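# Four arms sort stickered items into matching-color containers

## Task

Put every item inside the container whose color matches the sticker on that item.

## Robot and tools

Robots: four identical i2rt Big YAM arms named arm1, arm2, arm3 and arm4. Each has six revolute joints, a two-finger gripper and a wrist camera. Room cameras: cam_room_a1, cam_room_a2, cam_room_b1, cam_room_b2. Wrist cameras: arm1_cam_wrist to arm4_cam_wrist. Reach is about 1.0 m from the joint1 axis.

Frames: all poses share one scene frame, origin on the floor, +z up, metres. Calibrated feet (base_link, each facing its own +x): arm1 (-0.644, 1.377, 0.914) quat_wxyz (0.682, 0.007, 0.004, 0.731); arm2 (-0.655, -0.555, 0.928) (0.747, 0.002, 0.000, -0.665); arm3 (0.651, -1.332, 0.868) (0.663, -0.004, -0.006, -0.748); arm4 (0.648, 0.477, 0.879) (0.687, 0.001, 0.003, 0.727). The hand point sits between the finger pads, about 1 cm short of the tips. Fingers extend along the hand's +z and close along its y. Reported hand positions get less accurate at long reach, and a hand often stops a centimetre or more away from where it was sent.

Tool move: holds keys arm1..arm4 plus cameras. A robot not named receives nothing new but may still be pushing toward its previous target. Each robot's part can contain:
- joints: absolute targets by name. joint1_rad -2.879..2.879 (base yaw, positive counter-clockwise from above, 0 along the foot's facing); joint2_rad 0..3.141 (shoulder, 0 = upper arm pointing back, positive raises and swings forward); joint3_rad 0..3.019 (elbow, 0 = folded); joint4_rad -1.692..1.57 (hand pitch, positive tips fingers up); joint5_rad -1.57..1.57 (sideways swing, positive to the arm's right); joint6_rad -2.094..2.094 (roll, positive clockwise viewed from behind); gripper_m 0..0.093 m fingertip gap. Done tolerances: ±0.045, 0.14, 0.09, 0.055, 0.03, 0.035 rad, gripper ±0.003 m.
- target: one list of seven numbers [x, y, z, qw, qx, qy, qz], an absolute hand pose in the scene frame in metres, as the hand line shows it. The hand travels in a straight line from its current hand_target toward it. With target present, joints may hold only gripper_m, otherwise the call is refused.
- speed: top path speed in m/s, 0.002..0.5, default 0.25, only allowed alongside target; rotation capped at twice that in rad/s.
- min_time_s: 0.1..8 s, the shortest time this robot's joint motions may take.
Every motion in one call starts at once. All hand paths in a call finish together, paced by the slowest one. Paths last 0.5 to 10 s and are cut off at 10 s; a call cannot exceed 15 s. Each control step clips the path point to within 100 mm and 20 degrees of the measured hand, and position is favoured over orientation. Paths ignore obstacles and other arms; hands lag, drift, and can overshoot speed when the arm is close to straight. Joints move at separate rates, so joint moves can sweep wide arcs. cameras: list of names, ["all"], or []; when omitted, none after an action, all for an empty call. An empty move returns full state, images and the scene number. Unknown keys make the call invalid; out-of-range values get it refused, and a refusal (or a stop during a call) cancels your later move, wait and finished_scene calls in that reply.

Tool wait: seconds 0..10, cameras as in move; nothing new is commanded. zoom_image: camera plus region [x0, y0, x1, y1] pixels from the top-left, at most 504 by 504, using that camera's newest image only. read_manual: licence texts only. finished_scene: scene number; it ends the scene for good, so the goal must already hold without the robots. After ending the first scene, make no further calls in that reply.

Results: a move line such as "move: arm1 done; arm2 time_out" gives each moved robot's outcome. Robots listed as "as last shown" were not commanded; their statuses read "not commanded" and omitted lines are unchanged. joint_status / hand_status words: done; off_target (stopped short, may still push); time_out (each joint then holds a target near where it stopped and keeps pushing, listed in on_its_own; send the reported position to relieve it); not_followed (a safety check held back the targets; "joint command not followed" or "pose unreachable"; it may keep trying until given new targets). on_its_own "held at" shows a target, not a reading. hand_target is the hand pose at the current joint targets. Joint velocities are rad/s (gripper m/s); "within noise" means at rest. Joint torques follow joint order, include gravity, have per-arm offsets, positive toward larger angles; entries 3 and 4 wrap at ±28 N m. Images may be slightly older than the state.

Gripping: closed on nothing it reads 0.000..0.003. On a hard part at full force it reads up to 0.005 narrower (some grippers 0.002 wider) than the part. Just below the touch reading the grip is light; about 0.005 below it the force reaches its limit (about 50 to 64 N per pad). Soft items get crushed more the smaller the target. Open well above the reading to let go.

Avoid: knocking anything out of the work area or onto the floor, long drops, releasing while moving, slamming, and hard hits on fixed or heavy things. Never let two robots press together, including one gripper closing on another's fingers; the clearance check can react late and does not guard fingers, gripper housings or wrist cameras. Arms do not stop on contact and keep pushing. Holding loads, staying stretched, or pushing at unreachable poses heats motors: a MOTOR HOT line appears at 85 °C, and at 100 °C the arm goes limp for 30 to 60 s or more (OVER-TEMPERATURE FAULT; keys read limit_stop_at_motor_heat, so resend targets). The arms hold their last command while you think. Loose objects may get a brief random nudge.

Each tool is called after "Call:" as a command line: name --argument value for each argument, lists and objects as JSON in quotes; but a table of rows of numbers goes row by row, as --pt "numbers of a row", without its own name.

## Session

Call:
move

Call:
zoom_image --camera "cam_room_b1" --region '[150, 290, 390, 430]'

Call:
zoom_image --camera "cam_room_b2" --region '[240, 270, 480, 410]'

Call:
zoom_image --camera "cam_room_a1" --region '[100, 290, 340, 430]'

Call:
zoom_image --camera "cam_room_a2" --region '[250, 270, 490, 410]'

Scene clock: 0.00 s.
Joint torques (N m): no reading
Motor temperatures (°C): arm1=[20 23 27 23 21 21 21] | arm2=[23 24 26 22 22 20 23] | arm3=[24 23 24 23 24 23 23] | arm4=[22 21 23 22 24 21 24]
Heat: arm1: hottest joint3_rad 27 °C; arm2: hottest joint3_rad 26 °C; arm3: hottest joint1_rad 24 °C; arm4: hottest joint5_rad 24 °C.
Joint velocities: within noise
arm1.joint_positions: joint1_rad=+0.263 joint2_rad=+0.618 joint3_rad=+1.332 joint4_rad=-1.526 joint5_rad=+0.156 joint6_rad=+0.460 gripper_m=+0.09396
arm1.joint_status: not commanded
arm1.hand: x=-0.6788 y=+1.5838 z=+1.3925 quat_wxyz=(-0.203, +0.587, -0.716, -0.320) (m; scene frame)
arm1.hand_target: x=-0.6782 y=+1.5828 z=+1.4055 quat_wxyz=(-0.208, +0.582, -0.712, -0.334) (m; scene frame)
arm1.hand_status: not commanded
arm2.joint_positions: joint1_rad=+0.198 joint2_rad=+0.629 joint3_rad=+1.395 joint4_rad=-1.573 joint5_rad=-0.167 joint6_rad=+0.724 gripper_m=+0.09396
arm2.joint_status: not commanded
arm2.hand: x=-0.5668 y=-0.7391 z=+1.4233 quat_wxyz=(-0.378, -0.757, -0.533, +0.021) (m; scene frame)
arm2.hand_target: x=-0.5674 y=-0.7376 z=+1.4323 quat_wxyz=(-0.388, -0.753, -0.531, +0.025) (m; scene frame)
arm2.hand_status: not commanded
arm3.joint_positions: joint1_rad=-0.202 joint2_rad=+0.637 joint3_rad=+1.395 joint4_rad=-1.253 joint5_rad=-0.141 joint6_rad=+0.009 gripper_m=+0.09396
arm3.joint_status: not commanded
arm3.hand: x=+0.5932 y=-1.5705 z=+1.4269 quat_wxyz=(-0.354, -0.674, -0.524, +0.381) (m; scene frame)
arm3.hand_target: x=+0.5940 y=-1.5678 z=+1.4382 quat_wxyz=(-0.361, -0.668, -0.521, +0.391) (m; scene frame)
arm3.hand_status: not commanded
arm4.joint_positions: joint1_rad=+0.128 joint2_rad=+0.641 joint3_rad=+1.438 joint4_rad=-1.415 joint5_rad=-0.180 joint6_rad=-0.624 gripper_m=+0.09396
arm4.joint_status: not commanded
arm4.hand: x=+0.5789 y=+0.6954 z=+1.4214 quat_wxyz=(-0.341, +0.837, -0.292, -0.314) (m; scene frame)
arm4.hand_target: x=+0.5794 y=+0.6929 z=+1.4323 quat_wxyz=(-0.351, +0.831, -0.289, -0.319) (m; scene frame)
arm4.hand_status: not commanded
pictures: arm1_cam_wrist, arm2_cam_wrist, arm3_cam_wrist, arm4_cam_wrist, cam_room_a1, cam_room_a2, cam_room_b1, cam_room_b2
Images, in order (width x height): arm1_cam_wrist 672x504, arm2_cam_wrist 672x504, arm3_cam_wrist 672x504, arm4_cam_wrist 672x504, cam_room_a1 672x504, cam_room_a2 672x504, cam_room_b1 672x504, cam_room_b2 672x504.

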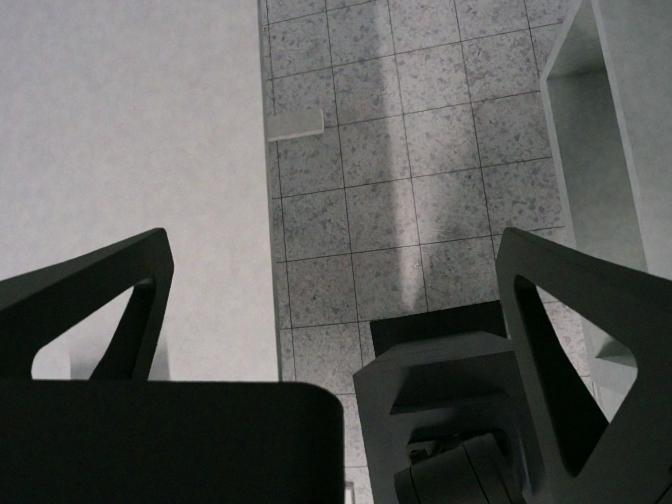

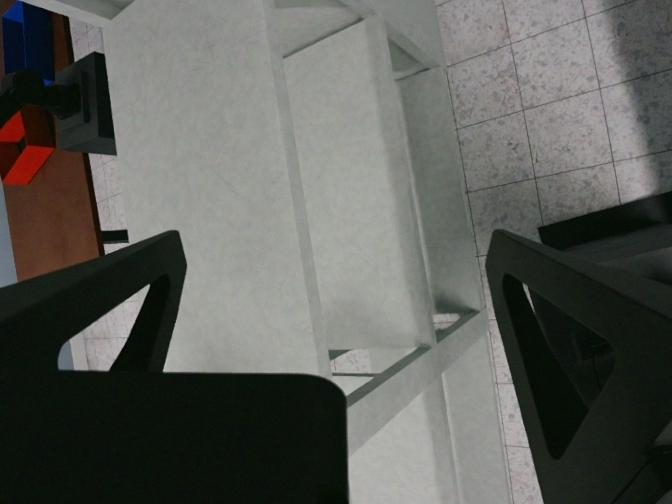

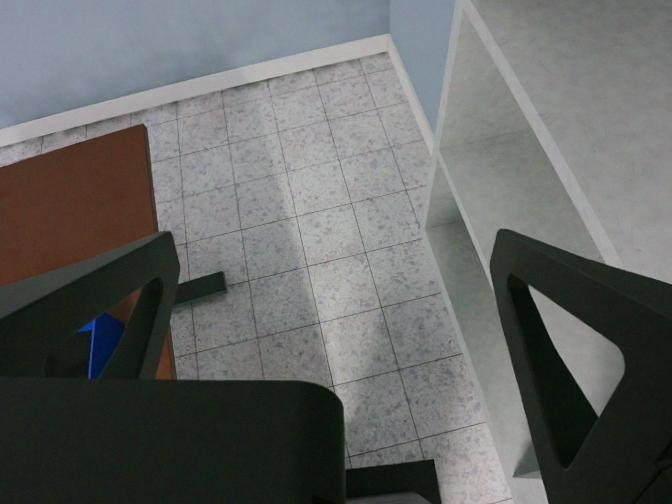

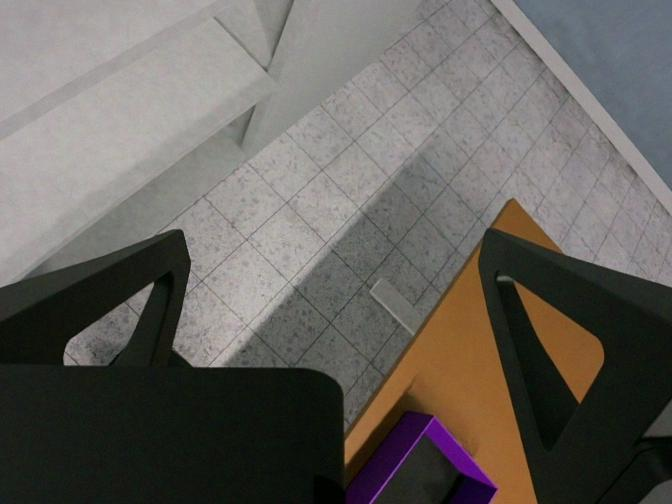

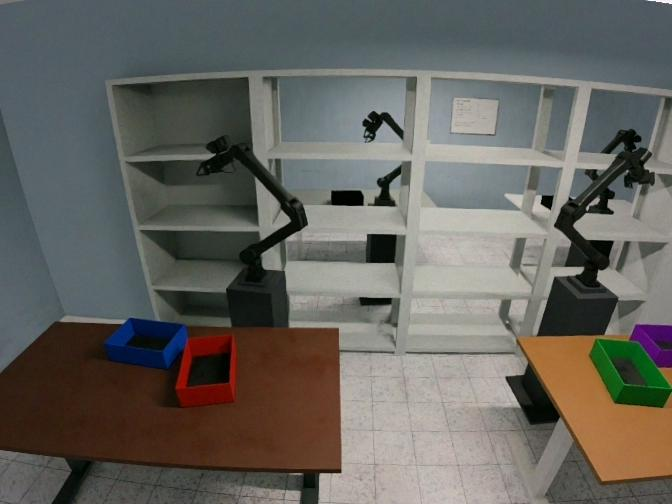

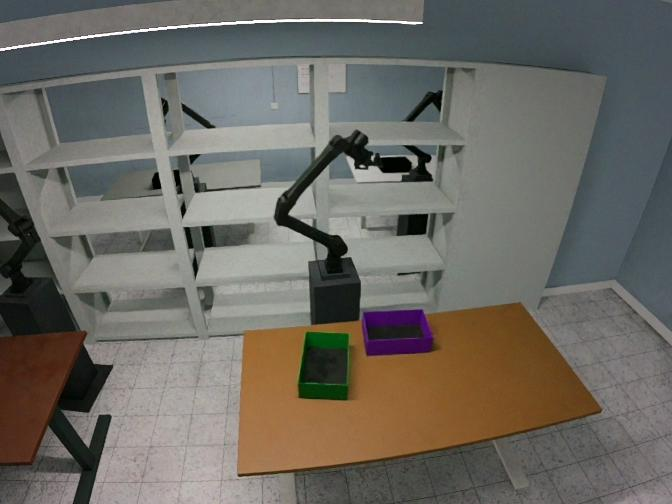

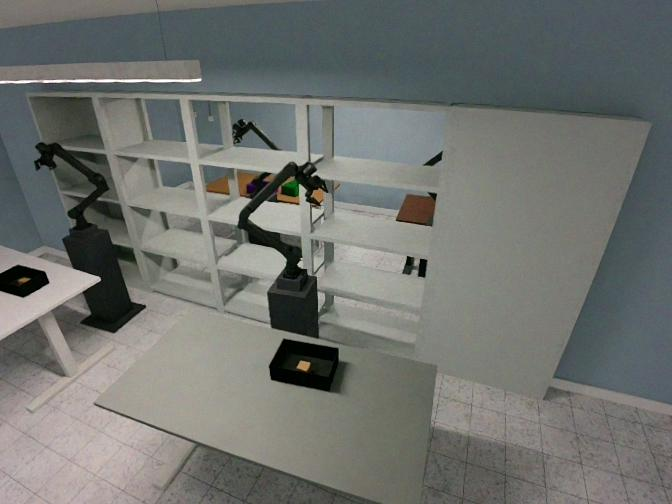

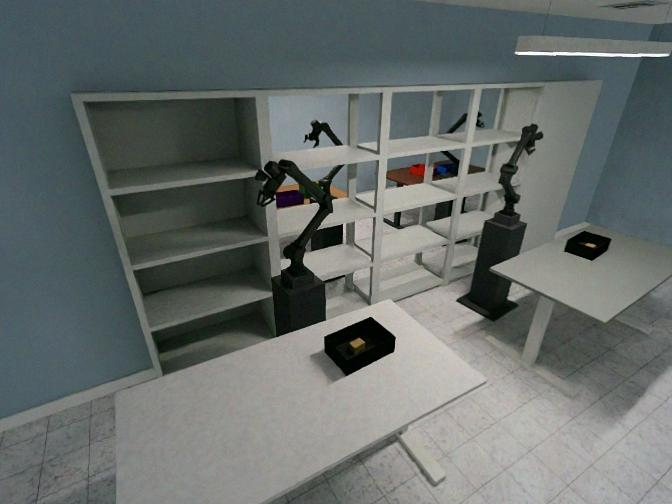

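Scaled by 2.100.

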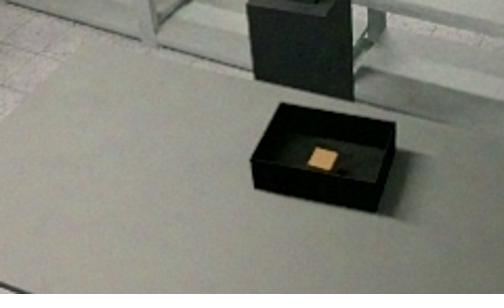

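Scaled by 2.100.

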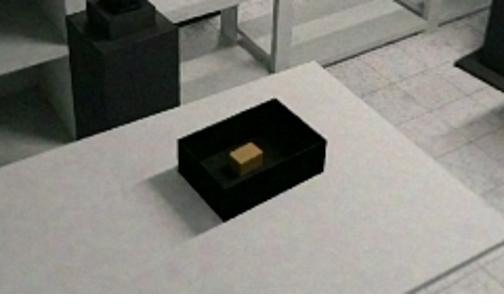

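Scaled by 2.100.

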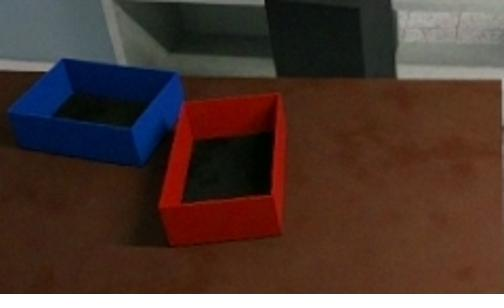

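Scaled by 2.100.

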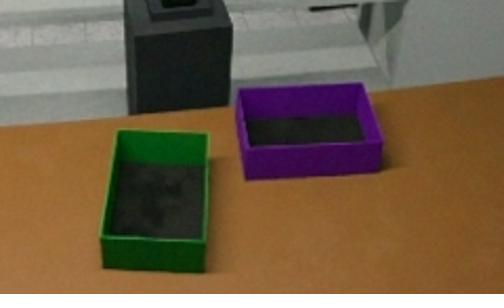

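Call:
move --arm1 '{"joints":{"joint1_rad":1.65,"joint2_rad":0.8,"joint3_rad":1.3,"joint4_rad":-1.4,"joint5_rad":0,"joint6_rad":0},"min_time_s":2}' --arm2 '{"joints":{"joint1_rad":-1.3,"joint2_rad":0.8,"joint3_rad":1.3,"joint4_rad":-1.4,"joint5_rad":0,"joint6_rad":0},"min_time_s":2}'

Call:
move --arm1 '{"target":[-1.10,1.26,1.10,0,-0.966,0,0.259],"speed":0.35}' --arm2 '{"target":[-1.10,-0.83,1.10,0,-0.966,0,0.259],"speed":0.35}' --cameras '["arm1_cam_wrist","arm2_cam_wrist"]'

Call:
zoom_image --camera "arm1_cam_wrist" --region '[200, 0, 480, 200]'

Call:
zoom_image --camera "arm2_cam_wrist" --region '[200, 0, 480, 200]'

Scene clock: 9.07 s.
Joint torques (N m): arm1=[-1.85 1.32 10.3 2.14 -0.01 -0.04] | arm2=[0.44 -2.2 9.51 2.8 0.11 -0.08] | arm3=[1.26 1.49 9.72 1.96 -0.03 -0.07] | arm4=[0.73 1.61 8.77 1.31 0 0.11]
Motor temperatures (°C): arm1=[20 23 28 23 21 21 21] | arm2=[23 24 27 22 22 20 23] | arm3=[24 23 24 23 24 23 23] | arm4=[22 21 25 22 24 21 24]
Heat: arm1: hottest joint3_rad 28 °C; arm2: hottest joint3_rad 27 °C; arm3: hottest joint1_rad 24 °C; arm4: hottest joint3_rad 25 °C.
move: arm1 done; arm2 done
Joint velocities: within noise
arm1.joint_positions: joint1_rad=+1.644 joint2_rad=+0.794 joint3_rad=+1.299 joint4_rad=-1.418 joint5_rad=+0.001 joint6_rad=+0.008 gripper_m=+0.09398
arm1.joint_status: all done
arm1.hand: x=-0.9247 y=+1.3356 z=+1.3549 quat_wxyz=(+0.022, +0.942, +0.064, -0.329) (m; scene frame)
arm1.hand_target: x=-0.9296 y=+1.3330 z=+1.3568 quat_wxyz=(+0.022, +0.939, +0.070, -0.335) (m; scene frame)
arm1.hand_status: not commanded
arm2.joint_positions: joint1_rad=-1.297 joint2_rad=+0.792 joint3_rad=+1.312 joint4_rad=-1.419 joint5_rad=-0.003 joint6_rad=+0.015 gripper_m=+0.09397
arm2.joint_status: all done
arm2.hand: x=-0.9238 y=-0.6673 z=+1.3709 quat_wxyz=(-0.067, -0.928, -0.178, +0.322) (m; scene frame)
arm2.hand_target: x=-0.9301 y=-0.6682 z=+1.3656 quat_wxyz=(-0.062, -0.927, -0.182, +0.322) (m; scene frame)
arm2.hand_status: not commanded
arm3, arm4: as last shown
pictures: none

Scene clock: 10.97 s.
Joint torques (N m): arm1=[-1.14 -8.59 11.55 1.63 0.23 0.17] | arm2=[1.26 -14.97 14.91 2.06 0.48 0.22] | arm3=[1.2 1.32 9.69 1.96 -0.03 -0.06] | arm4=[0.73 1.9 8.73 1.4 -0.02 0.08]
Motor temperatures (°C): arm1=[20 23 28 23 21 21 21] | arm2=[23 24 27 22 22 20 23] | arm3=[24 23 24 23 24 23 23] | arm4=[22 21 26 22 24 21 24]
Heat: arm1: hottest joint3_rad 28 °C; arm2: hottest joint3_rad 27 °C; arm3: hottest joint1_rad 24 °C; arm4: hottest joint3_rad 26 °C.
move: arm1 off_target; arm2 off_target
Joint velocities: within noise
arm1.joint_positions: joint1_rad=+1.795 joint2_rad=+1.333 joint3_rad=+0.999 joint4_rad=-0.785 joint5_rad=+0.141 joint6_rad=+0.259 gripper_m=+0.09398
arm1.joint_status: not commanded
arm1.hand: x=-1.0954 y=+1.2657 z=+1.0887 quat_wxyz=(-0.006, +0.970, +0.001, -0.241) (m; scene frame)
arm1.hand_target: x=-1.0998 y=+1.2600 z=+1.1002 quat_wxyz=(+0.000, +0.966, +0.000, -0.259) (m; scene frame)
arm1.hand_status: off_target (0.014 m and 2.2 deg from the pose sent, 0.318 m and 11.5 deg at the start)
arm2.joint_positions: joint1_rad=-1.039 joint2_rad=+1.488 joint3_rad=+1.102 joint4_rad=-0.828 joint5_rad=+0.304 joint6_rad=+0.572 gripper_m=+0.09397
arm2.joint_status: not commanded
arm2.hand: x=-1.0823 y=-0.8133 z=+1.0712 quat_wxyz=(+0.023, -0.973, -0.011, +0.228) (m; scene frame)
arm2.hand_target: x=-1.0984 y=-0.8290 z=+1.1008 quat_wxyz=(-0.001, -0.966, +0.000, +0.259) (m; scene frame)
arm2.hand_status: off_target (0.038 m and 4.7 deg from the pose sent, 0.362 m and 23.3 deg at the start)
arm3, arm4: as last shown
pictures: arm1_cam_wrist, arm2_cam_wrist
Images, in order (width x height): arm1_cam_wrist 672x504, arm2_cam_wrist 672x504.

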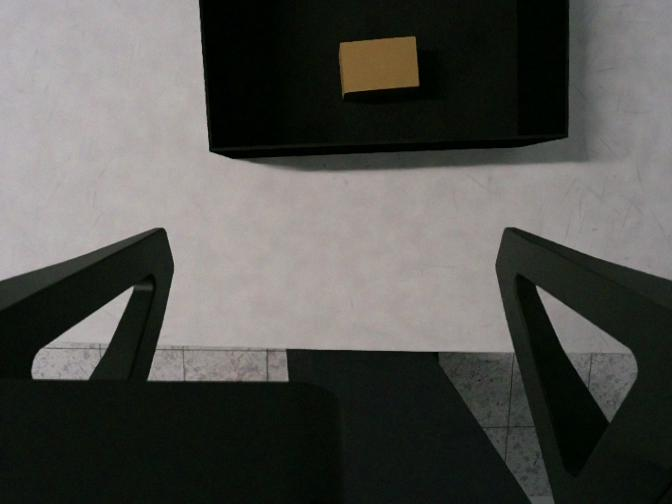

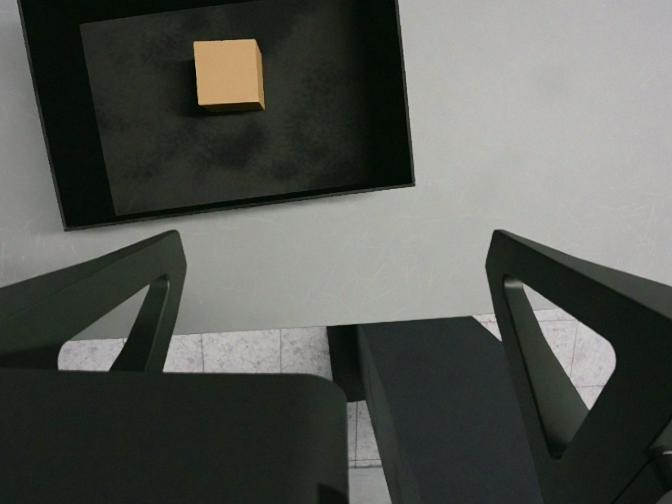

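Scaled by 1.800.

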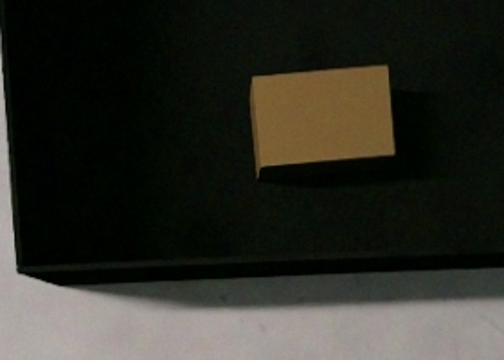

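Scaled by 1.800.

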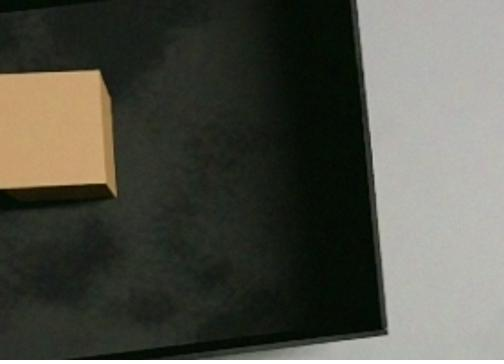

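Call:
move --arm1 '{"target":[-1.262,1.315,0.91,0,0.669,0.743,0],"speed":0.3}' --arm2 '{"target":[-1.225,-0.90,0.90,0,1,0.02,0],"speed":0.3}' --cameras '["arm1_cam_wrist","arm2_cam_wrist"]'

Scene clock: 29.63 s.
Joint torques (N m): arm1=[-2.73 -16.73 13.96 0.2 -0.05 -0.06] | arm2=[0.03 -21.6 14.02 0.16 -0.13 -0.08] | arm3=[1.32 1.55 9.73 1.95 -0.03 -0.05] | arm4=[0.91 1.55 8.8 1.33 -0.01 0.07]
Motor temperatures (°C): arm1=[20 23 30 23 21 21 21] | arm2=[23 24 32 22 22 20 23] | arm3=[24 23 25 23 24 23 23] | arm4=[22 21 28 22 24 21 24]
Heat: arm1: hottest joint3_rad 30 °C; arm2: hottest joint3_rad 32 °C; arm3: hottest joint3_rad 25 °C; arm4: hottest joint3_rad 28 °C.
move: arm1 off_target; arm2 off_target
Joint velocities: within noise
arm1.joint_positions: joint1_rad=+1.614 joint2_rad=+2.135 joint3_rad=+1.614 joint4_rad=-1.096 joint5_rad=-0.005 joint6_rad=-1.567 gripper_m=+0.09398
arm1.joint_status: not commanded
arm1.hand: x=-1.2416 y=+1.3098 z=+0.8991 quat_wxyz=(+0.011, +0.668, +0.744, +0.012) (m; scene frame)
arm1.hand_target: x=-1.2612 y=+1.3151 z=+0.9105 quat_wxyz=(-0.001, +0.669, +0.743, +0.000) (m; scene frame)
arm1.hand_status: off_target (0.024 m and 1.8 deg from the pose sent, 0.249 m and 98.9 deg at the start)
arm2.joint_positions: joint1_rad=-1.135 joint2_rad=+2.231 joint3_rad=+1.788 joint4_rad=-1.132 joint5_rad=+0.002 joint6_rad=+0.519 gripper_m=+0.09397
arm2.joint_status: not commanded
arm2.hand: x=-1.2102 y=-0.8968 z=+0.9025 quat_wxyz=(+0.003, -1.000, -0.017, -0.002) (m; scene frame)
arm2.hand_target: x=-1.2245 y=-0.8996 z=+0.9002 quat_wxyz=(+0.000, -1.000, -0.020, +0.001) (m; scene frame)
arm2.hand_status: off_target (0.015 m and 0.6 deg from the pose sent, 0.239 m and 26.5 deg at the start)
arm3, arm4: as last shown
pictures: arm1_cam_wrist, arm2_cam_wrist
Images, in order (width x height): arm1_cam_wrist 672x504, arm2_cam_wrist 672x504.

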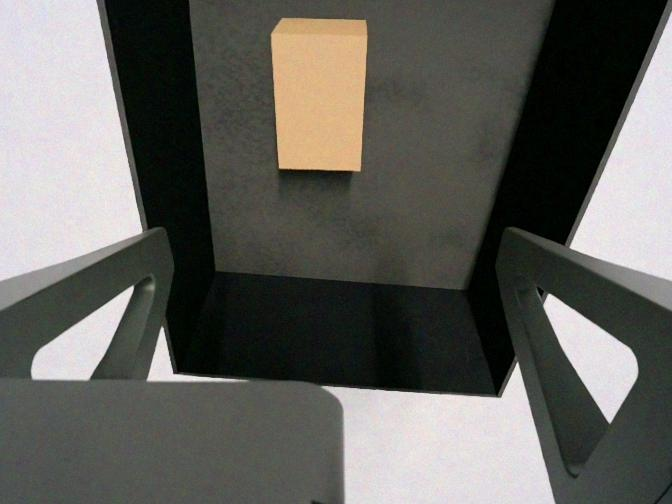

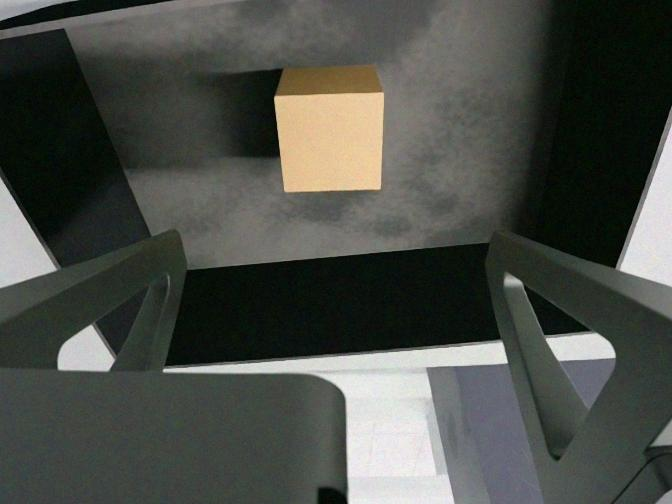

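Call:
move --arm1 '{"target":[-1.238,1.292,0.80,0,0.669,0.743,0],"speed":0.25}' --arm2 '{"target":[-1.206,-0.902,0.805,0,1,0.015,0],"speed":0.25}' --cameras '["arm1_cam_wrist","arm2_cam_wrist"]'

Scene clock: 45.73 s.
Joint torques (N m): arm1=[-1.38 -18.49 8.58 0.7 -0.03 0.14] | arm2=[1.55 -23.41 8.81 1.22 -0.13 0.18] | arm3=[1.26 1.49 9.7 1.94 -0.04 -0.06] | arm4=[0.62 1.73 8.72 1.43 0.03 0.1]
Motor temperatures (°C): arm1=[20 24 33 23 21 21 21] | arm2=[23 25 32 22 22 20 23] | arm3=[24 23 26 23 24 23 23] | arm4=[22 21 30 22 24 21 24]
Heat: arm1: hottest joint3_rad 33 °C; arm2: hottest joint3_rad 32 °C; arm3: hottest joint3_rad 26 °C; arm4: hottest joint3_rad 30 °C.
move: arm1 off_target; arm2 off_target
Joint velocities: within noise
arm1.joint_positions: joint1_rad=+1.639 joint2_rad=+2.275 joint3_rad=+1.528 joint4_rad=-0.872 joint5_rad=-0.005 joint6_rad=-1.541 gripper_m=+0.09398
arm1.joint_status: not commanded
arm1.hand: x=-1.2275 y=+1.2968 z=+0.7909 quat_wxyz=(+0.011, +0.668, +0.744, +0.012) (m; scene frame)
arm1.hand_target: x=-1.2377 y=+1.2919 z=+0.8002 quat_wxyz=(+0.000, +0.669, +0.743, +0.000) (m; scene frame)
arm1.hand_status: off_target (0.015 m and 1.9 deg from the pose sent, 0.101 m and 1.8 deg at the start)
arm2.joint_positions: joint1_rad=-1.135 joint2_rad=+2.343 joint3_rad=+1.745 joint4_rad=-0.963 joint5_rad=+0.002 joint6_rad=+0.520 gripper_m=+0.09397
arm2.joint_status: not commanded
arm2.hand: x=-1.2108 y=-0.8971 z=+0.8175 quat_wxyz=(+0.000, -1.000, -0.016, +0.004) (m; scene frame)
arm2.hand_target: x=-1.2057 y=-0.9017 z=+0.8051 quat_wxyz=(+0.000, -1.000, -0.015, +0.000) (m; scene frame)
arm2.hand_status: off_target (0.014 m and 0.5 deg from the pose sent, 0.098 m and 0.5 deg at the start)
arm3, arm4: as last shown
pictures: arm1_cam_wrist, arm2_cam_wrist
Images, in order (width x height): arm1_cam_wrist 672x504, arm2_cam_wrist 672x504.

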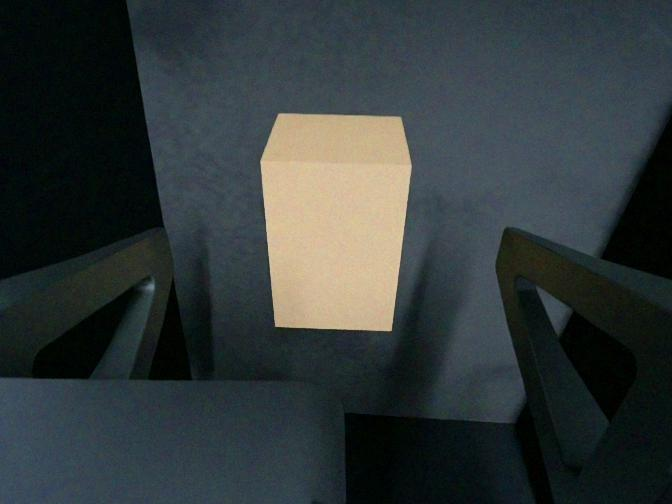

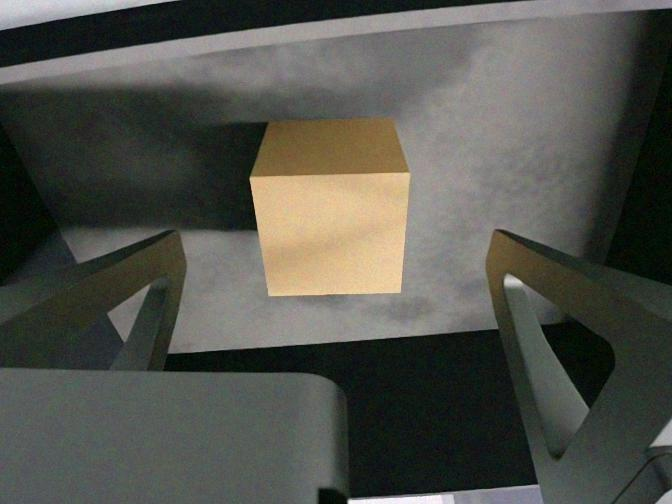

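Call:
move --arm1 '{"target":[-1.230,1.292,0.757,0,0.669,0.743,0],"speed":0.15}' --arm2 '{"target":[-1.200,-0.902,0.740,0,1,0.015,0],"speed":0.2}'

Call:
move --arm1 '{"joints":{"gripper_m":0.025}}' --arm2 '{"joints":{"gripper_m":0.035}}' --cameras '["arm1_cam_wrist","arm2_cam_wrist"]'

Scene clock: 51.87 s.
Joint torques (N m): arm1=[-1.49 -16.91 7.54 0.77 -0.09 0.07] | arm2=[1.38 -23 8.02 1.24 -0.12 0.21] | arm3=[1.14 1.61 9.7 1.99 -0.03 -0.06] | arm4=[1.03 1.55 8.72 1.44 0 0.11]
Motor temperatures (°C): arm1=[20 25 32 23 21 21 21] | arm2=[23 25 32 22 22 20 23] | arm3=[24 23 26 23 24 23 23] | arm4=[22 21 30 22 24 21 24]
Heat: arm1: hottest joint3_rad 32 °C; arm2: hottest joint3_rad 32 °C; arm3: hottest joint3_rad 26 °C; arm4: hottest joint3_rad 30 °C.
move: arm1 done; arm2 off_target
Joint velocities: within noise
arm1.joint_positions: joint1_rad=+1.639 joint2_rad=+2.318 joint3_rad=+1.512 joint4_rad=-0.784 joint5_rad=-0.005 joint6_rad=-1.538 gripper_m=+0.09398
arm1.joint_status: not commanded
arm1.hand: x=-1.2290 y=+1.2967 z=+0.7614 quat_wxyz=(+0.002, +0.669, +0.743, +0.002) (m; scene frame)
arm1.hand_target: x=-1.2300 y=+1.2919 z=+0.7571 quat_wxyz=(+0.000, +0.669, +0.743, +0.000) (m; scene frame)
arm1.hand_status: done (0.007 m and 0.3 deg from the pose sent, 0.034 m and 1.9 deg at the start)
arm2.joint_positions: joint1_rad=-1.130 joint2_rad=+2.439 joint3_rad=+1.741 joint4_rad=-0.856 joint5_rad=+0.002 joint6_rad=+0.523 gripper_m=+0.09397
arm2.joint_status: not commanded
arm2.hand: x=-1.2077 y=-0.8991 z=+0.7558 quat_wxyz=(-0.002, -1.000, -0.018, +0.007) (m; scene frame)
arm2.hand_target: x=-1.1998 y=-0.9017 z=+0.7403 quat_wxyz=(+0.000, -1.000, -0.015, +0.000) (m; scene frame)
arm2.hand_status: off_target (0.018 m and 0.9 deg from the pose sent, 0.078 m and 0.5 deg at the start)
arm3, arm4: as last shown
pictures: none

Scene clock: 52.53 s.
Joint torques (N m): arm1=[-1.14 -16.56 7.61 0.77 -0.03 0.16] | arm2=[1.49 -23 8.03 1.18 -0.12 0.21] | arm3=[1.32 1.55 9.7 1.98 -0.04 -0.07] | arm4=[0.85 1.55 8.75 1.43 -0.01 0.08]
Motor temperatures (°C): arm1=[20 25 32 23 21 21 21] | arm2=[23 25 32 22 22 20 23] | arm3=[24 23 26 23 24 23 23] | arm4=[22 21 30 22 24 21 24]
Heat: arm1: hottest joint3_rad 32 °C; arm2: hottest joint3_rad 32 °C; arm3: hottest joint3_rad 26 °C; arm4: hottest joint3_rad 30 °C.
move: arm1 off_target; arm2 off_target
Joint velocities: within noise
arm1.joint_positions: joint1_rad=+1.639 joint2_rad=+2.318 joint3_rad=+1.512 joint4_rad=-0.784 joint5_rad=-0.005 joint6_rad=-1.538 gripper_m=+0.04309
arm1.joint_status: gripper_m off_target (ended at +0.04311, target +0.02500)
arm1.hand: x=-1.2290 y=+1.2967 z=+0.7614 quat_wxyz=(+0.002, +0.669, +0.743, +0.002) (m; scene frame)
arm1.hand_target: x=-1.2300 y=+1.2919 z=+0.7571 quat_wxyz=(+0.000, +0.669, +0.743, +0.000) (m; scene frame)
arm1.hand_status: not commanded
arm2.joint_positions: joint1_rad=-1.130 joint2_rad=+2.439 joint3_rad=+1.741 joint4_rad=-0.855 joint5_rad=+0.002 joint6_rad=+0.523 gripper_m=+0.05316
arm2.joint_status: gripper_m off_target (ended at +0.05319, target +0.03500)
arm2.hand: x=-1.2078 y=-0.8992 z=+0.7558 quat_wxyz=(-0.002, -1.000, -0.017, +0.007) (m; scene frame)
arm2.hand_target: x=-1.1999 y=-0.9016 z=+0.7403 quat_wxyz=(+0.000, -1.000, -0.015, +0.000) (m; scene frame)
arm2.hand_status: not commanded
arm3, arm4: as last shown
pictures: arm1_cam_wrist, arm2_cam_wrist
Images, in order (width x height): arm1_cam_wrist 672x504, arm2_cam_wrist 672x504.

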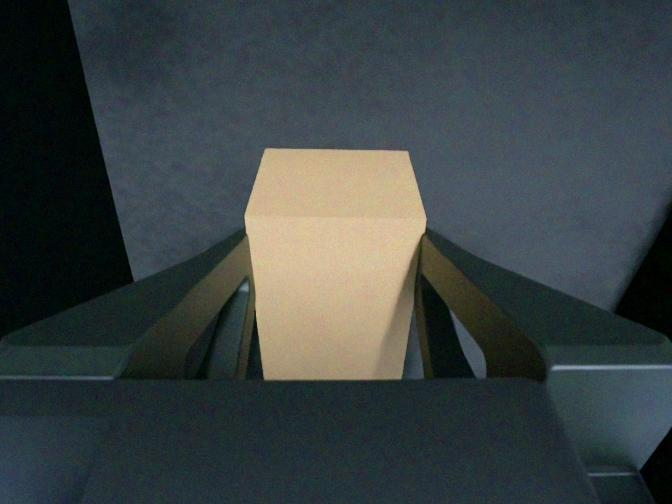

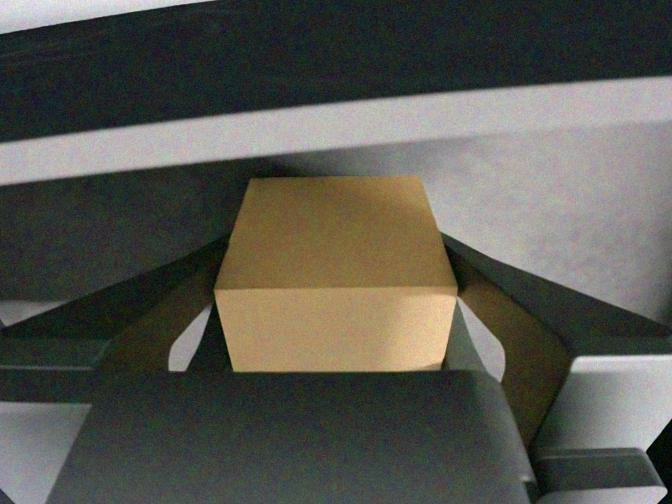

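Call:
move --arm1 '{"target":[-1.12,1.32,1.13,0,0.669,0.743,0],"speed":0.35}' --arm2 '{"target":[-1.08,-0.83,1.13,0,1,0.015,0],"speed":0.35}'

Call:
move --arm1 '{"joints":{"joint2_rad":0.65,"joint3_rad":1.2,"joint4_rad":-0.1,"joint6_rad":0},"min_time_s":1.5}' --arm2 '{"joints":{"joint2_rad":0.65,"joint3_rad":1.2,"joint4_rad":-0.1,"joint6_rad":0},"min_time_s":1.5}' --cameras '["cam_room_b1","cam_room_b2"]'

Call:
zoom_image --camera "cam_room_b1" --region '[200, 120, 380, 250]'

Call:
zoom_image --camera "cam_room_b2" --region '[230, 120, 400, 250]'

Scene clock: 65.83 s.
Joint torques (N m): arm1=[-3.25 -11.05 14.41 -0.06 0 -0.04] | arm2=[1.55 -16.03 14 0.09 -0.12 0.22] | arm3=[1.26 1.44 9.7 1.94 -0.04 -0.06] | arm4=[0.62 1.49 8.79 1.43 -0.03 0.1]
Motor temperatures (°C): arm1=[20 25 32 23 21 21 22] | arm2=[23 26 32 22 22 20 23] | arm3=[24 23 27 23 24 23 23] | arm4=[22 21 31 22 24 21 24]
Heat: arm1: hottest joint3_rad 32 °C; arm2: hottest joint3_rad 32 °C; arm3: hottest joint3_rad 27 °C; arm4: hottest joint3_rad 31 °C.
move: arm1 off_target; arm2 off_target
Joint velocities: within noise
arm1.joint_positions: joint1_rad=+1.630 joint2_rad=+1.615 joint3_rad=+1.441 joint4_rad=-1.447 joint5_rad=-0.005 joint6_rad=-1.550 gripper_m=+0.04311
arm1.joint_status: not commanded
arm1.hand: x=-1.1069 y=+1.3162 z=+1.1132 quat_wxyz=(+0.012, +0.668, +0.744, +0.013) (m; scene frame)
arm1.hand_target: x=-1.1192 y=+1.3200 z=+1.1299 quat_wxyz=(+0.000, +0.669, +0.743, +0.000) (m; scene frame)
arm1.hand_status: off_target (0.022 m and 2.0 deg from the pose sent, 0.385 m and 0.3 deg at the start)
arm2.joint_positions: joint1_rad=-1.124 joint2_rad=+1.653 joint3_rad=+1.492 joint4_rad=-1.424 joint5_rad=+0.002 joint6_rad=+0.529 gripper_m=+0.05316
arm2.joint_status: not commanded
arm2.hand: x=-1.0736 y=-0.8193 z=+1.1196 quat_wxyz=(+0.006, -1.000, -0.017, -0.007) (m; scene frame)
arm2.hand_target: x=-1.0796 y=-0.8298 z=+1.1301 quat_wxyz=(+0.000, -1.000, -0.015, +0.000) (m; scene frame)
arm2.hand_status: off_target (0.016 m and 1.1 deg from the pose sent, 0.401 m and 0.9 deg at the start)
arm3, arm4: as last shown
pictures: none

Scene clock: 68.13 s.
Joint torques (N m): arm1=[-2.49 2.61 10.89 2.06 0.08 0.15] | arm2=[1.55 -1.32 10.02 2.78 -0.18 -0.09] | arm3=[1.2 1.38 9.7 1.96 -0.04 -0.06] | arm4=[0.67 1.61 8.73 1.4 -0.02 0.06]
Motor temperatures (°C): arm1=[20 25 32 23 21 21 22] | arm2=[23 26 32 22 22 20 23] | arm3=[24 23 27 23 24 23 23] | arm4=[22 21 31 22 24 21 24]
Heat: arm1: hottest joint3_rad 32 °C; arm2: hottest joint3_rad 32 °C; arm3: hottest joint3_rad 27 °C; arm4: hottest joint3_rad 31 °C.
move: arm1 done; arm2 done
Joint velocities: within noise
arm1.joint_positions: joint1_rad=+1.630 joint2_rad=+0.651 joint3_rad=+1.193 joint4_rad=-0.113 joint5_rad=-0.005 joint6_rad=-0.008 gripper_m=+0.04314
arm1.joint_status: all done
arm1.hand: x=-0.9444 y=+1.3348 z=+1.6330 quat_wxyz=(+0.051, +0.532, +0.040, -0.844) (m; scene frame)
arm1.hand_target: x=-0.9408 y=+1.3388 z=+1.6399 quat_wxyz=(+0.050, +0.524, +0.034, -0.850) (m; scene frame)
arm1.hand_status: not commanded
arm2.joint_positions: joint1_rad=-1.124 joint2_rad=+0.651 joint3_rad=+1.206 joint4_rad=-0.114 joint5_rad=+0.002 joint6_rad=+0.015 gripper_m=+0.05316
arm2.joint_status: all done
arm2.hand: x=-0.9196 y=-0.7230 z=+1.6482 quat_wxyz=(-0.240, -0.517, -0.145, +0.809) (m; scene frame)
arm2.hand_target: x=-0.9175 y=-0.7260 z=+1.6483 quat_wxyz=(-0.239, -0.511, -0.152, +0.812) (m; scene frame)
arm2.hand_status: not commanded
arm3.joint_positions: joint1_rad=-0.202 joint2_rad=+0.637 joint3_rad=+1.395 joint4_rad=-1.253 joint5_rad=-0.141 joint6_rad=+0.009 gripper_m=+0.09396
arm3.joint_status: not commanded
arm3.hand: x=+0.5932 y=-1.5705 z=+1.4269 quat_wxyz=(-0.354, -0.674, -0.524, +0.381) (m; scene frame)
arm3.hand_target: x=+0.5940 y=-1.5678 z=+1.4382 quat_wxyz=(-0.361, -0.668, -0.521, +0.391) (m; scene frame)
arm3.hand_status: not commanded
arm4.joint_positions: joint1_rad=+0.128 joint2_rad=+0.641 joint3_rad=+1.438 joint4_rad=-1.415 joint5_rad=-0.180 joint6_rad=-0.624 gripper_m=+0.09396
arm4.joint_status: not commanded
arm4.hand: x=+0.5789 y=+0.6954 z=+1.4214 quat_wxyz=(-0.341, +0.837, -0.292, -0.314) (m; scene frame)
arm4.hand_target: x=+0.5794 y=+0.6929 z=+1.4323 quat_wxyz=(-0.351, +0.831, -0.289, -0.319) (m; scene frame)
arm4.hand_status: not commanded
pictures: cam_room_b1, cam_room_b2
Images, in order (width x height): cam_room_b1 672x504, cam_room_b2 672x504.

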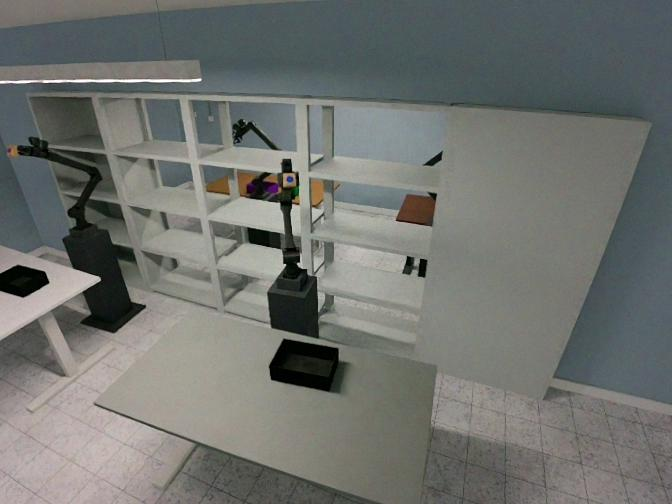

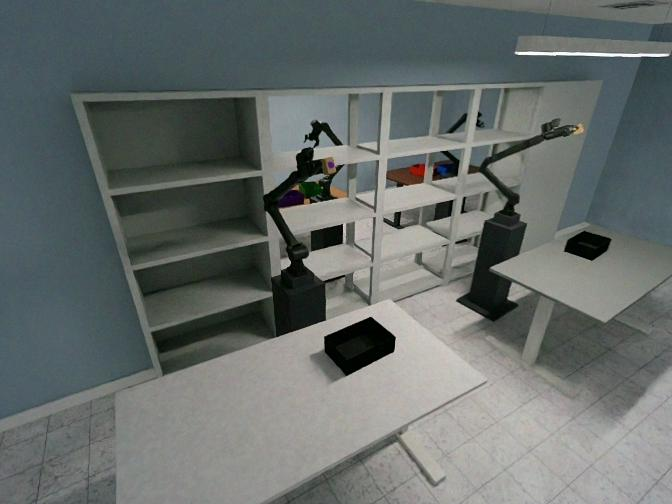

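Scaled by 2.800.

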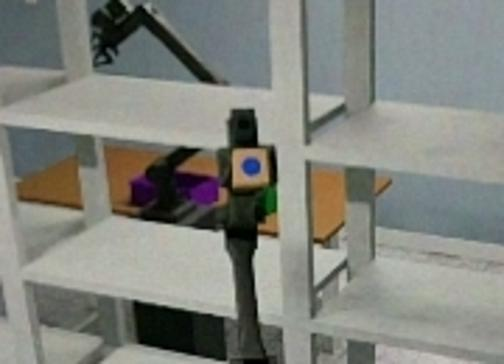

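Scaled by 2.965.

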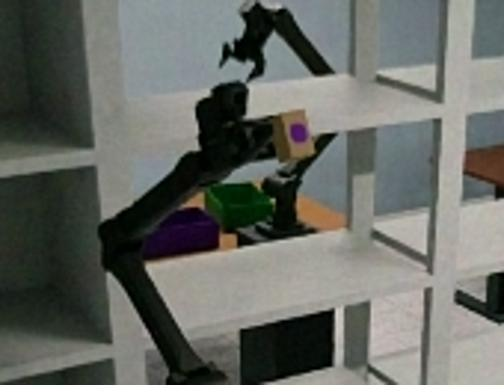

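Call:
move --arm1 '{"joints":{"joint1_rad":-2.27,"joint2_rad":0.65,"joint3_rad":1.3,"joint4_rad":-1.3,"joint5_rad":0,"joint6_rad":0},"min_time_s":3.5}' --arm2 '{"joints":{"joint1_rad":0.91,"joint2_rad":0.65,"joint3_rad":1.2,"joint4_rad":-1.2,"joint5_rad":0,"joint6_rad":0},"min_time_s":3}' --arm3 '{"joints":{"joint1_rad":-1.98,"joint2_rad":0.6,"joint3_rad":0.7,"joint4_rad":-0.6,"joint5_rad":0,"joint6_rad":0},"min_time_s":2.5}' --arm4 '{"joints":{"joint1_rad":0.9,"joint2_rad":0.6,"joint3_rad":0.7,"joint4_rad":-0.6,"joint5_rad":0,"joint6_rad":0},"min_time_s":2}'

Call:
move --arm1 '{"target":[-0.38,1.185,1.19,0.600,0.234,0.741,-0.189],"speed":0.3}' --arm2 '{"target":[-0.37,-0.73,1.19,0.606,0.206,0.749,-0.167],"speed":0.3}' --arm3 '{"target":[0.37,-1.165,1.19,0.1665,-0.749,0.2057,0.6066]}' --arm4 '{"target":[0.38,0.675,1.19,0.189,-0.741,0.234,0.600]}'

Call:
move --arm1 '{"target":[-0.01,0.93,1.135,0.600,0.234,0.741,-0.189],"speed":0.25}' --arm2 '{"target":[0.0,-0.942,1.115,0.606,0.206,0.749,-0.167],"speed":0.25}' --cameras '["arm3_cam_wrist","arm4_cam_wrist"]'

Call:
zoom_image --camera "arm3_cam_wrist" --region '[200, 0, 400, 120]'

Call:
zoom_image --camera "arm4_cam_wrist" --region '[260, 0, 460, 120]'

Scene clock: 86.97 s.
Joint torques (N m): arm1=[-2.61 2.26 16.17 1.33 0.01 0.12] | arm2=[1.03 -1.26 10.13 1.89 -0.04 -0.07] | arm3=[0.79 -2.37 9.92 2.44 0.05 -0.14] | arm4=[1.2 -2.67 10.06 2.03 0.21 0.17]
Motor temperatures (°C): arm1=[20 25 33 23 21 21 22] | arm2=[23 26 31 22 22 20 24] | arm3=[24 23 27 23 24 23 23] | arm4=[22 21 32 22 24 21 24]
Heat: arm1: hottest joint3_rad 33 °C; arm2: hottest joint3_rad 31 °C; arm3: hottest joint3_rad 27 °C; arm4: hottest joint3_rad 32 °C.
move: arm1 done; arm2 done; arm3 done; arm4 done
Joint velocities: within noise
arm1.joint_positions: joint1_rad=-2.263 joint2_rad=+0.651 joint3_rad=+1.235 joint4_rad=-1.292 joint5_rad=+0.000 joint6_rad=-0.007 gripper_m=+0.04316
arm1.joint_status: all done
arm1.hand: x=-0.4188 y=+1.2187 z=+1.3737 quat_wxyz=(-0.390, -0.275, -0.869, +0.131) (m; scene frame)
arm1.hand_target: x=-0.4239 y=+1.2205 z=+1.4052 quat_wxyz=(-0.416, -0.277, -0.855, +0.139) (m; scene frame)
arm1.hand_status: not commanded
arm2.joint_positions: joint1_rad=+0.907 joint2_rad=+0.651 joint3_rad=+1.206 joint4_rad=-1.188 joint5_rad=+0.000 joint6_rad=+0.014 gripper_m=+0.05316
arm2.joint_status: all done
arm2.hand: x=-0.4118 y=-0.7061 z=+1.3965 quat_wxyz=(-0.436, -0.248, -0.857, +0.118) (m; scene frame)
arm2.hand_target: x=-0.4127 y=-0.7044 z=+1.3914 quat_wxyz=(-0.428, -0.241, -0.863, +0.118) (m; scene frame)
arm2.hand_status: not commanded
arm3.joint_positions: joint1_rad=-1.972 joint2_rad=+0.609 joint3_rad=+0.703 joint4_rad=-0.618 joint5_rad=-0.001 joint6_rad=+0.008 gripper_m=+0.09397
arm3.joint_status: all done
arm3.hand: x=+0.3516 y=-1.1551 z=+1.1793 quat_wxyz=(+0.121, -0.837, +0.230, +0.482) (m; scene frame)
arm3.hand_target: x=+0.3529 y=-1.1522 z=+1.1841 quat_wxyz=(+0.128, -0.831, +0.229, +0.490) (m; scene frame)
arm3.hand_status: not commanded
arm4.joint_positions: joint1_rad=+0.898 joint2_rad=+0.611 joint3_rad=+0.694 joint4_rad=-0.620 joint5_rad=-0.004 joint6_rad=-0.014 gripper_m=+0.09396
arm4.joint_status: all done
arm4.hand: x=+0.3683 y=+0.6775 z=+1.1878 quat_wxyz=(-0.150, +0.830, -0.259, -0.472) (m; scene frame)
arm4.hand_target: x=+0.3675 y=+0.6779 z=+1.1994 quat_wxyz=(-0.152, +0.819, -0.261, -0.488) (m; scene frame)
arm4.hand_status: not commanded
pictures: none

Scene clock: 88.53 s.
Joint torques (N m): arm1=[-2.32 3.25 14.11 2.65 -0.06 0.06] | arm2=[0.38 -0.38 12.53 3.69 -0.19 -0.08] | arm3=[2.32 0.09 9.8 2.67 0.11 -0.12] | arm4=[0.32 -0.73 9.89 2.21 -0.04 0.05]
Motor temperatures (°C): arm1=[20 25 33 23 21 21 22] | arm2=[23 26 31 22 22 20 24] | arm3=[24 23 27 23 24 23 23] | arm4=[22 21 32 22 24 21 24]
Heat: arm1: hottest joint3_rad 33 °C; arm2: hottest joint3_rad 31 °C; arm3: hottest joint3_rad 27 °C; arm4: hottest joint3_rad 32 °C.
move: arm1 off_target; arm2 done; arm3 done; arm4 done
Joint velocities: within noise
arm1.joint_positions: joint1_rad=-2.290 joint2_rad=+0.381 joint3_rad=+0.345 joint4_rad=-0.201 joint5_rad=-0.050 joint6_rad=-0.007 gripper_m=+0.04316
arm1.joint_status: not commanded
arm1.hand: x=-0.3815 y=+1.1904 z=+1.1721 quat_wxyz=(-0.586, -0.233, -0.755, +0.182) (m; scene frame)
arm1.hand_target: x=-0.3806 y=+1.1856 z=+1.1899 quat_wxyz=(-0.600, -0.234, -0.741, +0.189) (m; scene frame)
arm1.hand_status: off_target (0.019 m and 2.4 deg from the pose sent, 0.191 m and 29.4 deg at the start)
arm2.joint_positions: joint1_rad=+0.907 joint2_rad=+0.452 joint3_rad=+0.337 joint4_rad=-0.119 joint5_rad=-0.010 joint6_rad=+0.007 gripper_m=+0.05316
arm2.joint_status: not commanded
arm2.hand: x=-0.3717 y=-0.7275 z=+1.1836 quat_wxyz=(-0.599, -0.213, -0.755, +0.160) (m; scene frame)
arm2.hand_target: x=-0.3702 y=-0.7299 z=+1.1900 quat_wxyz=(-0.606, -0.206, -0.750, +0.167) (m; scene frame)
arm2.hand_status: done (0.007 m and 1.6 deg from the pose sent, 0.212 m and 24.3 deg at the start)
arm3.joint_positions: joint1_rad=-1.971 joint2_rad=+0.409 joint3_rad=+0.496 joint4_rad=-0.306 joint5_rad=+0.029 joint6_rad=+0.003 gripper_m=+0.09397
arm3.joint_status: not commanded
arm3.hand: x=+0.3723 y=-1.1611 z=+1.1877 quat_wxyz=(+0.166, -0.753, +0.215, +0.600) (m; scene frame)
arm3.hand_target: x=+0.3701 y=-1.1650 z=+1.1899 quat_wxyz=(+0.167, -0.750, +0.206, +0.607) (m; scene frame)
arm3.hand_status: done (0.005 m and 1.4 deg from the pose sent, 0.023 m and 18.5 deg at the start)
arm4.joint_positions: joint1_rad=+0.876 joint2_rad=+0.452 joint3_rad=+0.463 joint4_rad=-0.254 joint5_rad=-0.030 joint6_rad=-0.014 gripper_m=+0.09396
arm4.joint_status: not commanded
arm4.hand: x=+0.3786 y=+0.6734 z=+1.1812 quat_wxyz=(-0.184, +0.751, -0.235, -0.589) (m; scene frame)
arm4.hand_target: x=+0.3801 y=+0.6749 z=+1.1900 quat_wxyz=(-0.189, +0.741, -0.234, -0.600) (m; scene frame)
arm4.hand_status: done (0.009 m and 1.8 deg from the pose sent, 0.012 m and 18.7 deg at the start)
pictures: none

Scene clock: 90.97 s.
Joint torques (N m): arm1=[-0.32 -16.15 15.84 1.55 0.11 0.13] | arm2=[1.49 -18.37 14.84 2.15 0.14 -0.03] | arm3=[2.26 0.15 9.83 2.63 0.12 -0.13] | arm4=[0.03 -0.44 9.83 2.24 -0.06 0.06]
Motor temperatures (°C): arm1=[20 25 34 23 21 21 22] | arm2=[23 26 32 22 22 20 24] | arm3=[24 23 27 23 24 23 23] | arm4=[22 21 31 22 24 21 24]
Heat: arm1: hottest joint3_rad 34 °C; arm2: hottest joint3_rad 32 °C; arm3: hottest joint3_rad 27 °C; arm4: hottest joint3_rad 31 °C.
move: arm1 off_target; arm2 off_target
Joint velocities: within noise
arm1.joint_positions: joint1_rad=-2.269 joint2_rad=+1.861 joint3_rad=+1.276 joint4_rad=+0.339 joint5_rad=-0.010 joint6_rad=-0.002 gripper_m=+0.04316
arm1.joint_status: not commanded
arm1.hand: x=-0.0301 y=+0.9339 z=+1.1055 quat_wxyz=(-0.580, -0.240, -0.756, +0.188) (m; scene frame)
arm1.hand_target: x=-0.0122 y=+0.9315 z=+1.1353 quat_wxyz=(-0.600, -0.234, -0.741, +0.189) (m; scene frame)
arm1.hand_status: off_target (0.036 m and 3.0 deg from the pose sent, 0.455 m and 2.4 deg at the start)
arm2.joint_positions: joint1_rad=+0.914 joint2_rad=+1.882 joint3_rad=+1.208 joint4_rad=+0.439 joint5_rad=+0.005 joint6_rad=+0.007 gripper_m=+0.05316
arm2.joint_status: not commanded
arm2.hand: x=-0.0193 y=-0.9381 z=+1.1019 quat_wxyz=(-0.597, -0.214, -0.755, +0.163) (m; scene frame)
arm2.hand_target: x=-0.0014 y=-0.9410 z=+1.1153 quat_wxyz=(-0.607, -0.206, -0.749, +0.167) (m; scene frame)
arm2.hand_status: off_target (0.024 m and 1.6 deg from the pose sent, 0.435 m and 1.6 deg at the start)
arm3, arm4: as last shown
arm3.hand_target: x=+0.3701 y=-1.1650 z=+1.1899 quat_wxyz=(+0.167, -0.749, +0.206, +0.607) (m; scene frame)
pictures: arm3_cam_wrist, arm4_cam_wrist
Images, in order (width x height): arm3_cam_wrist 672x504, arm4_cam_wrist 672x504.

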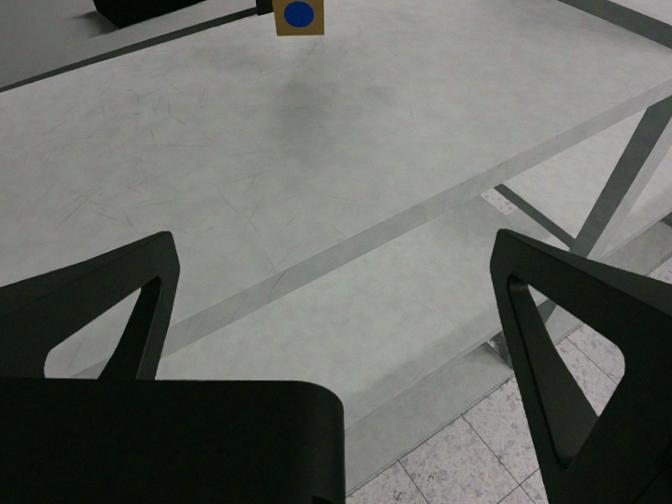

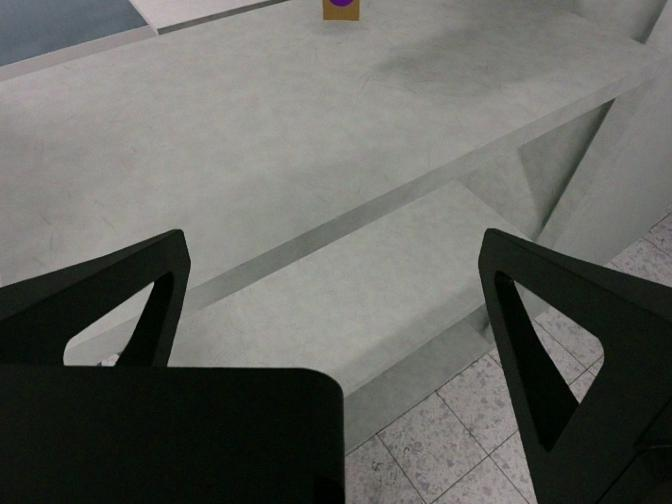

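Scaled by 2.520.

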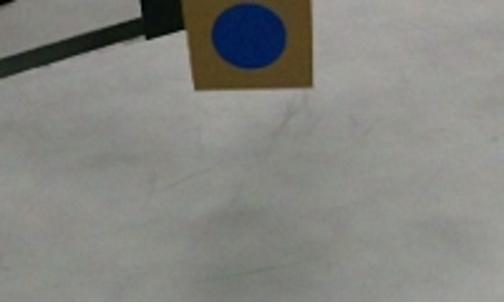

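Scaled by 2.520.

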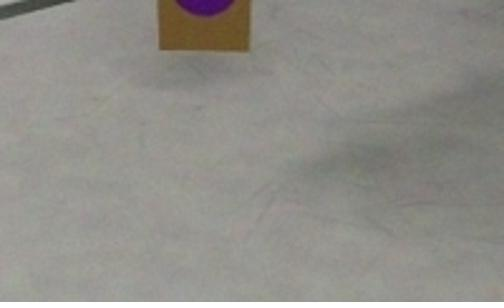

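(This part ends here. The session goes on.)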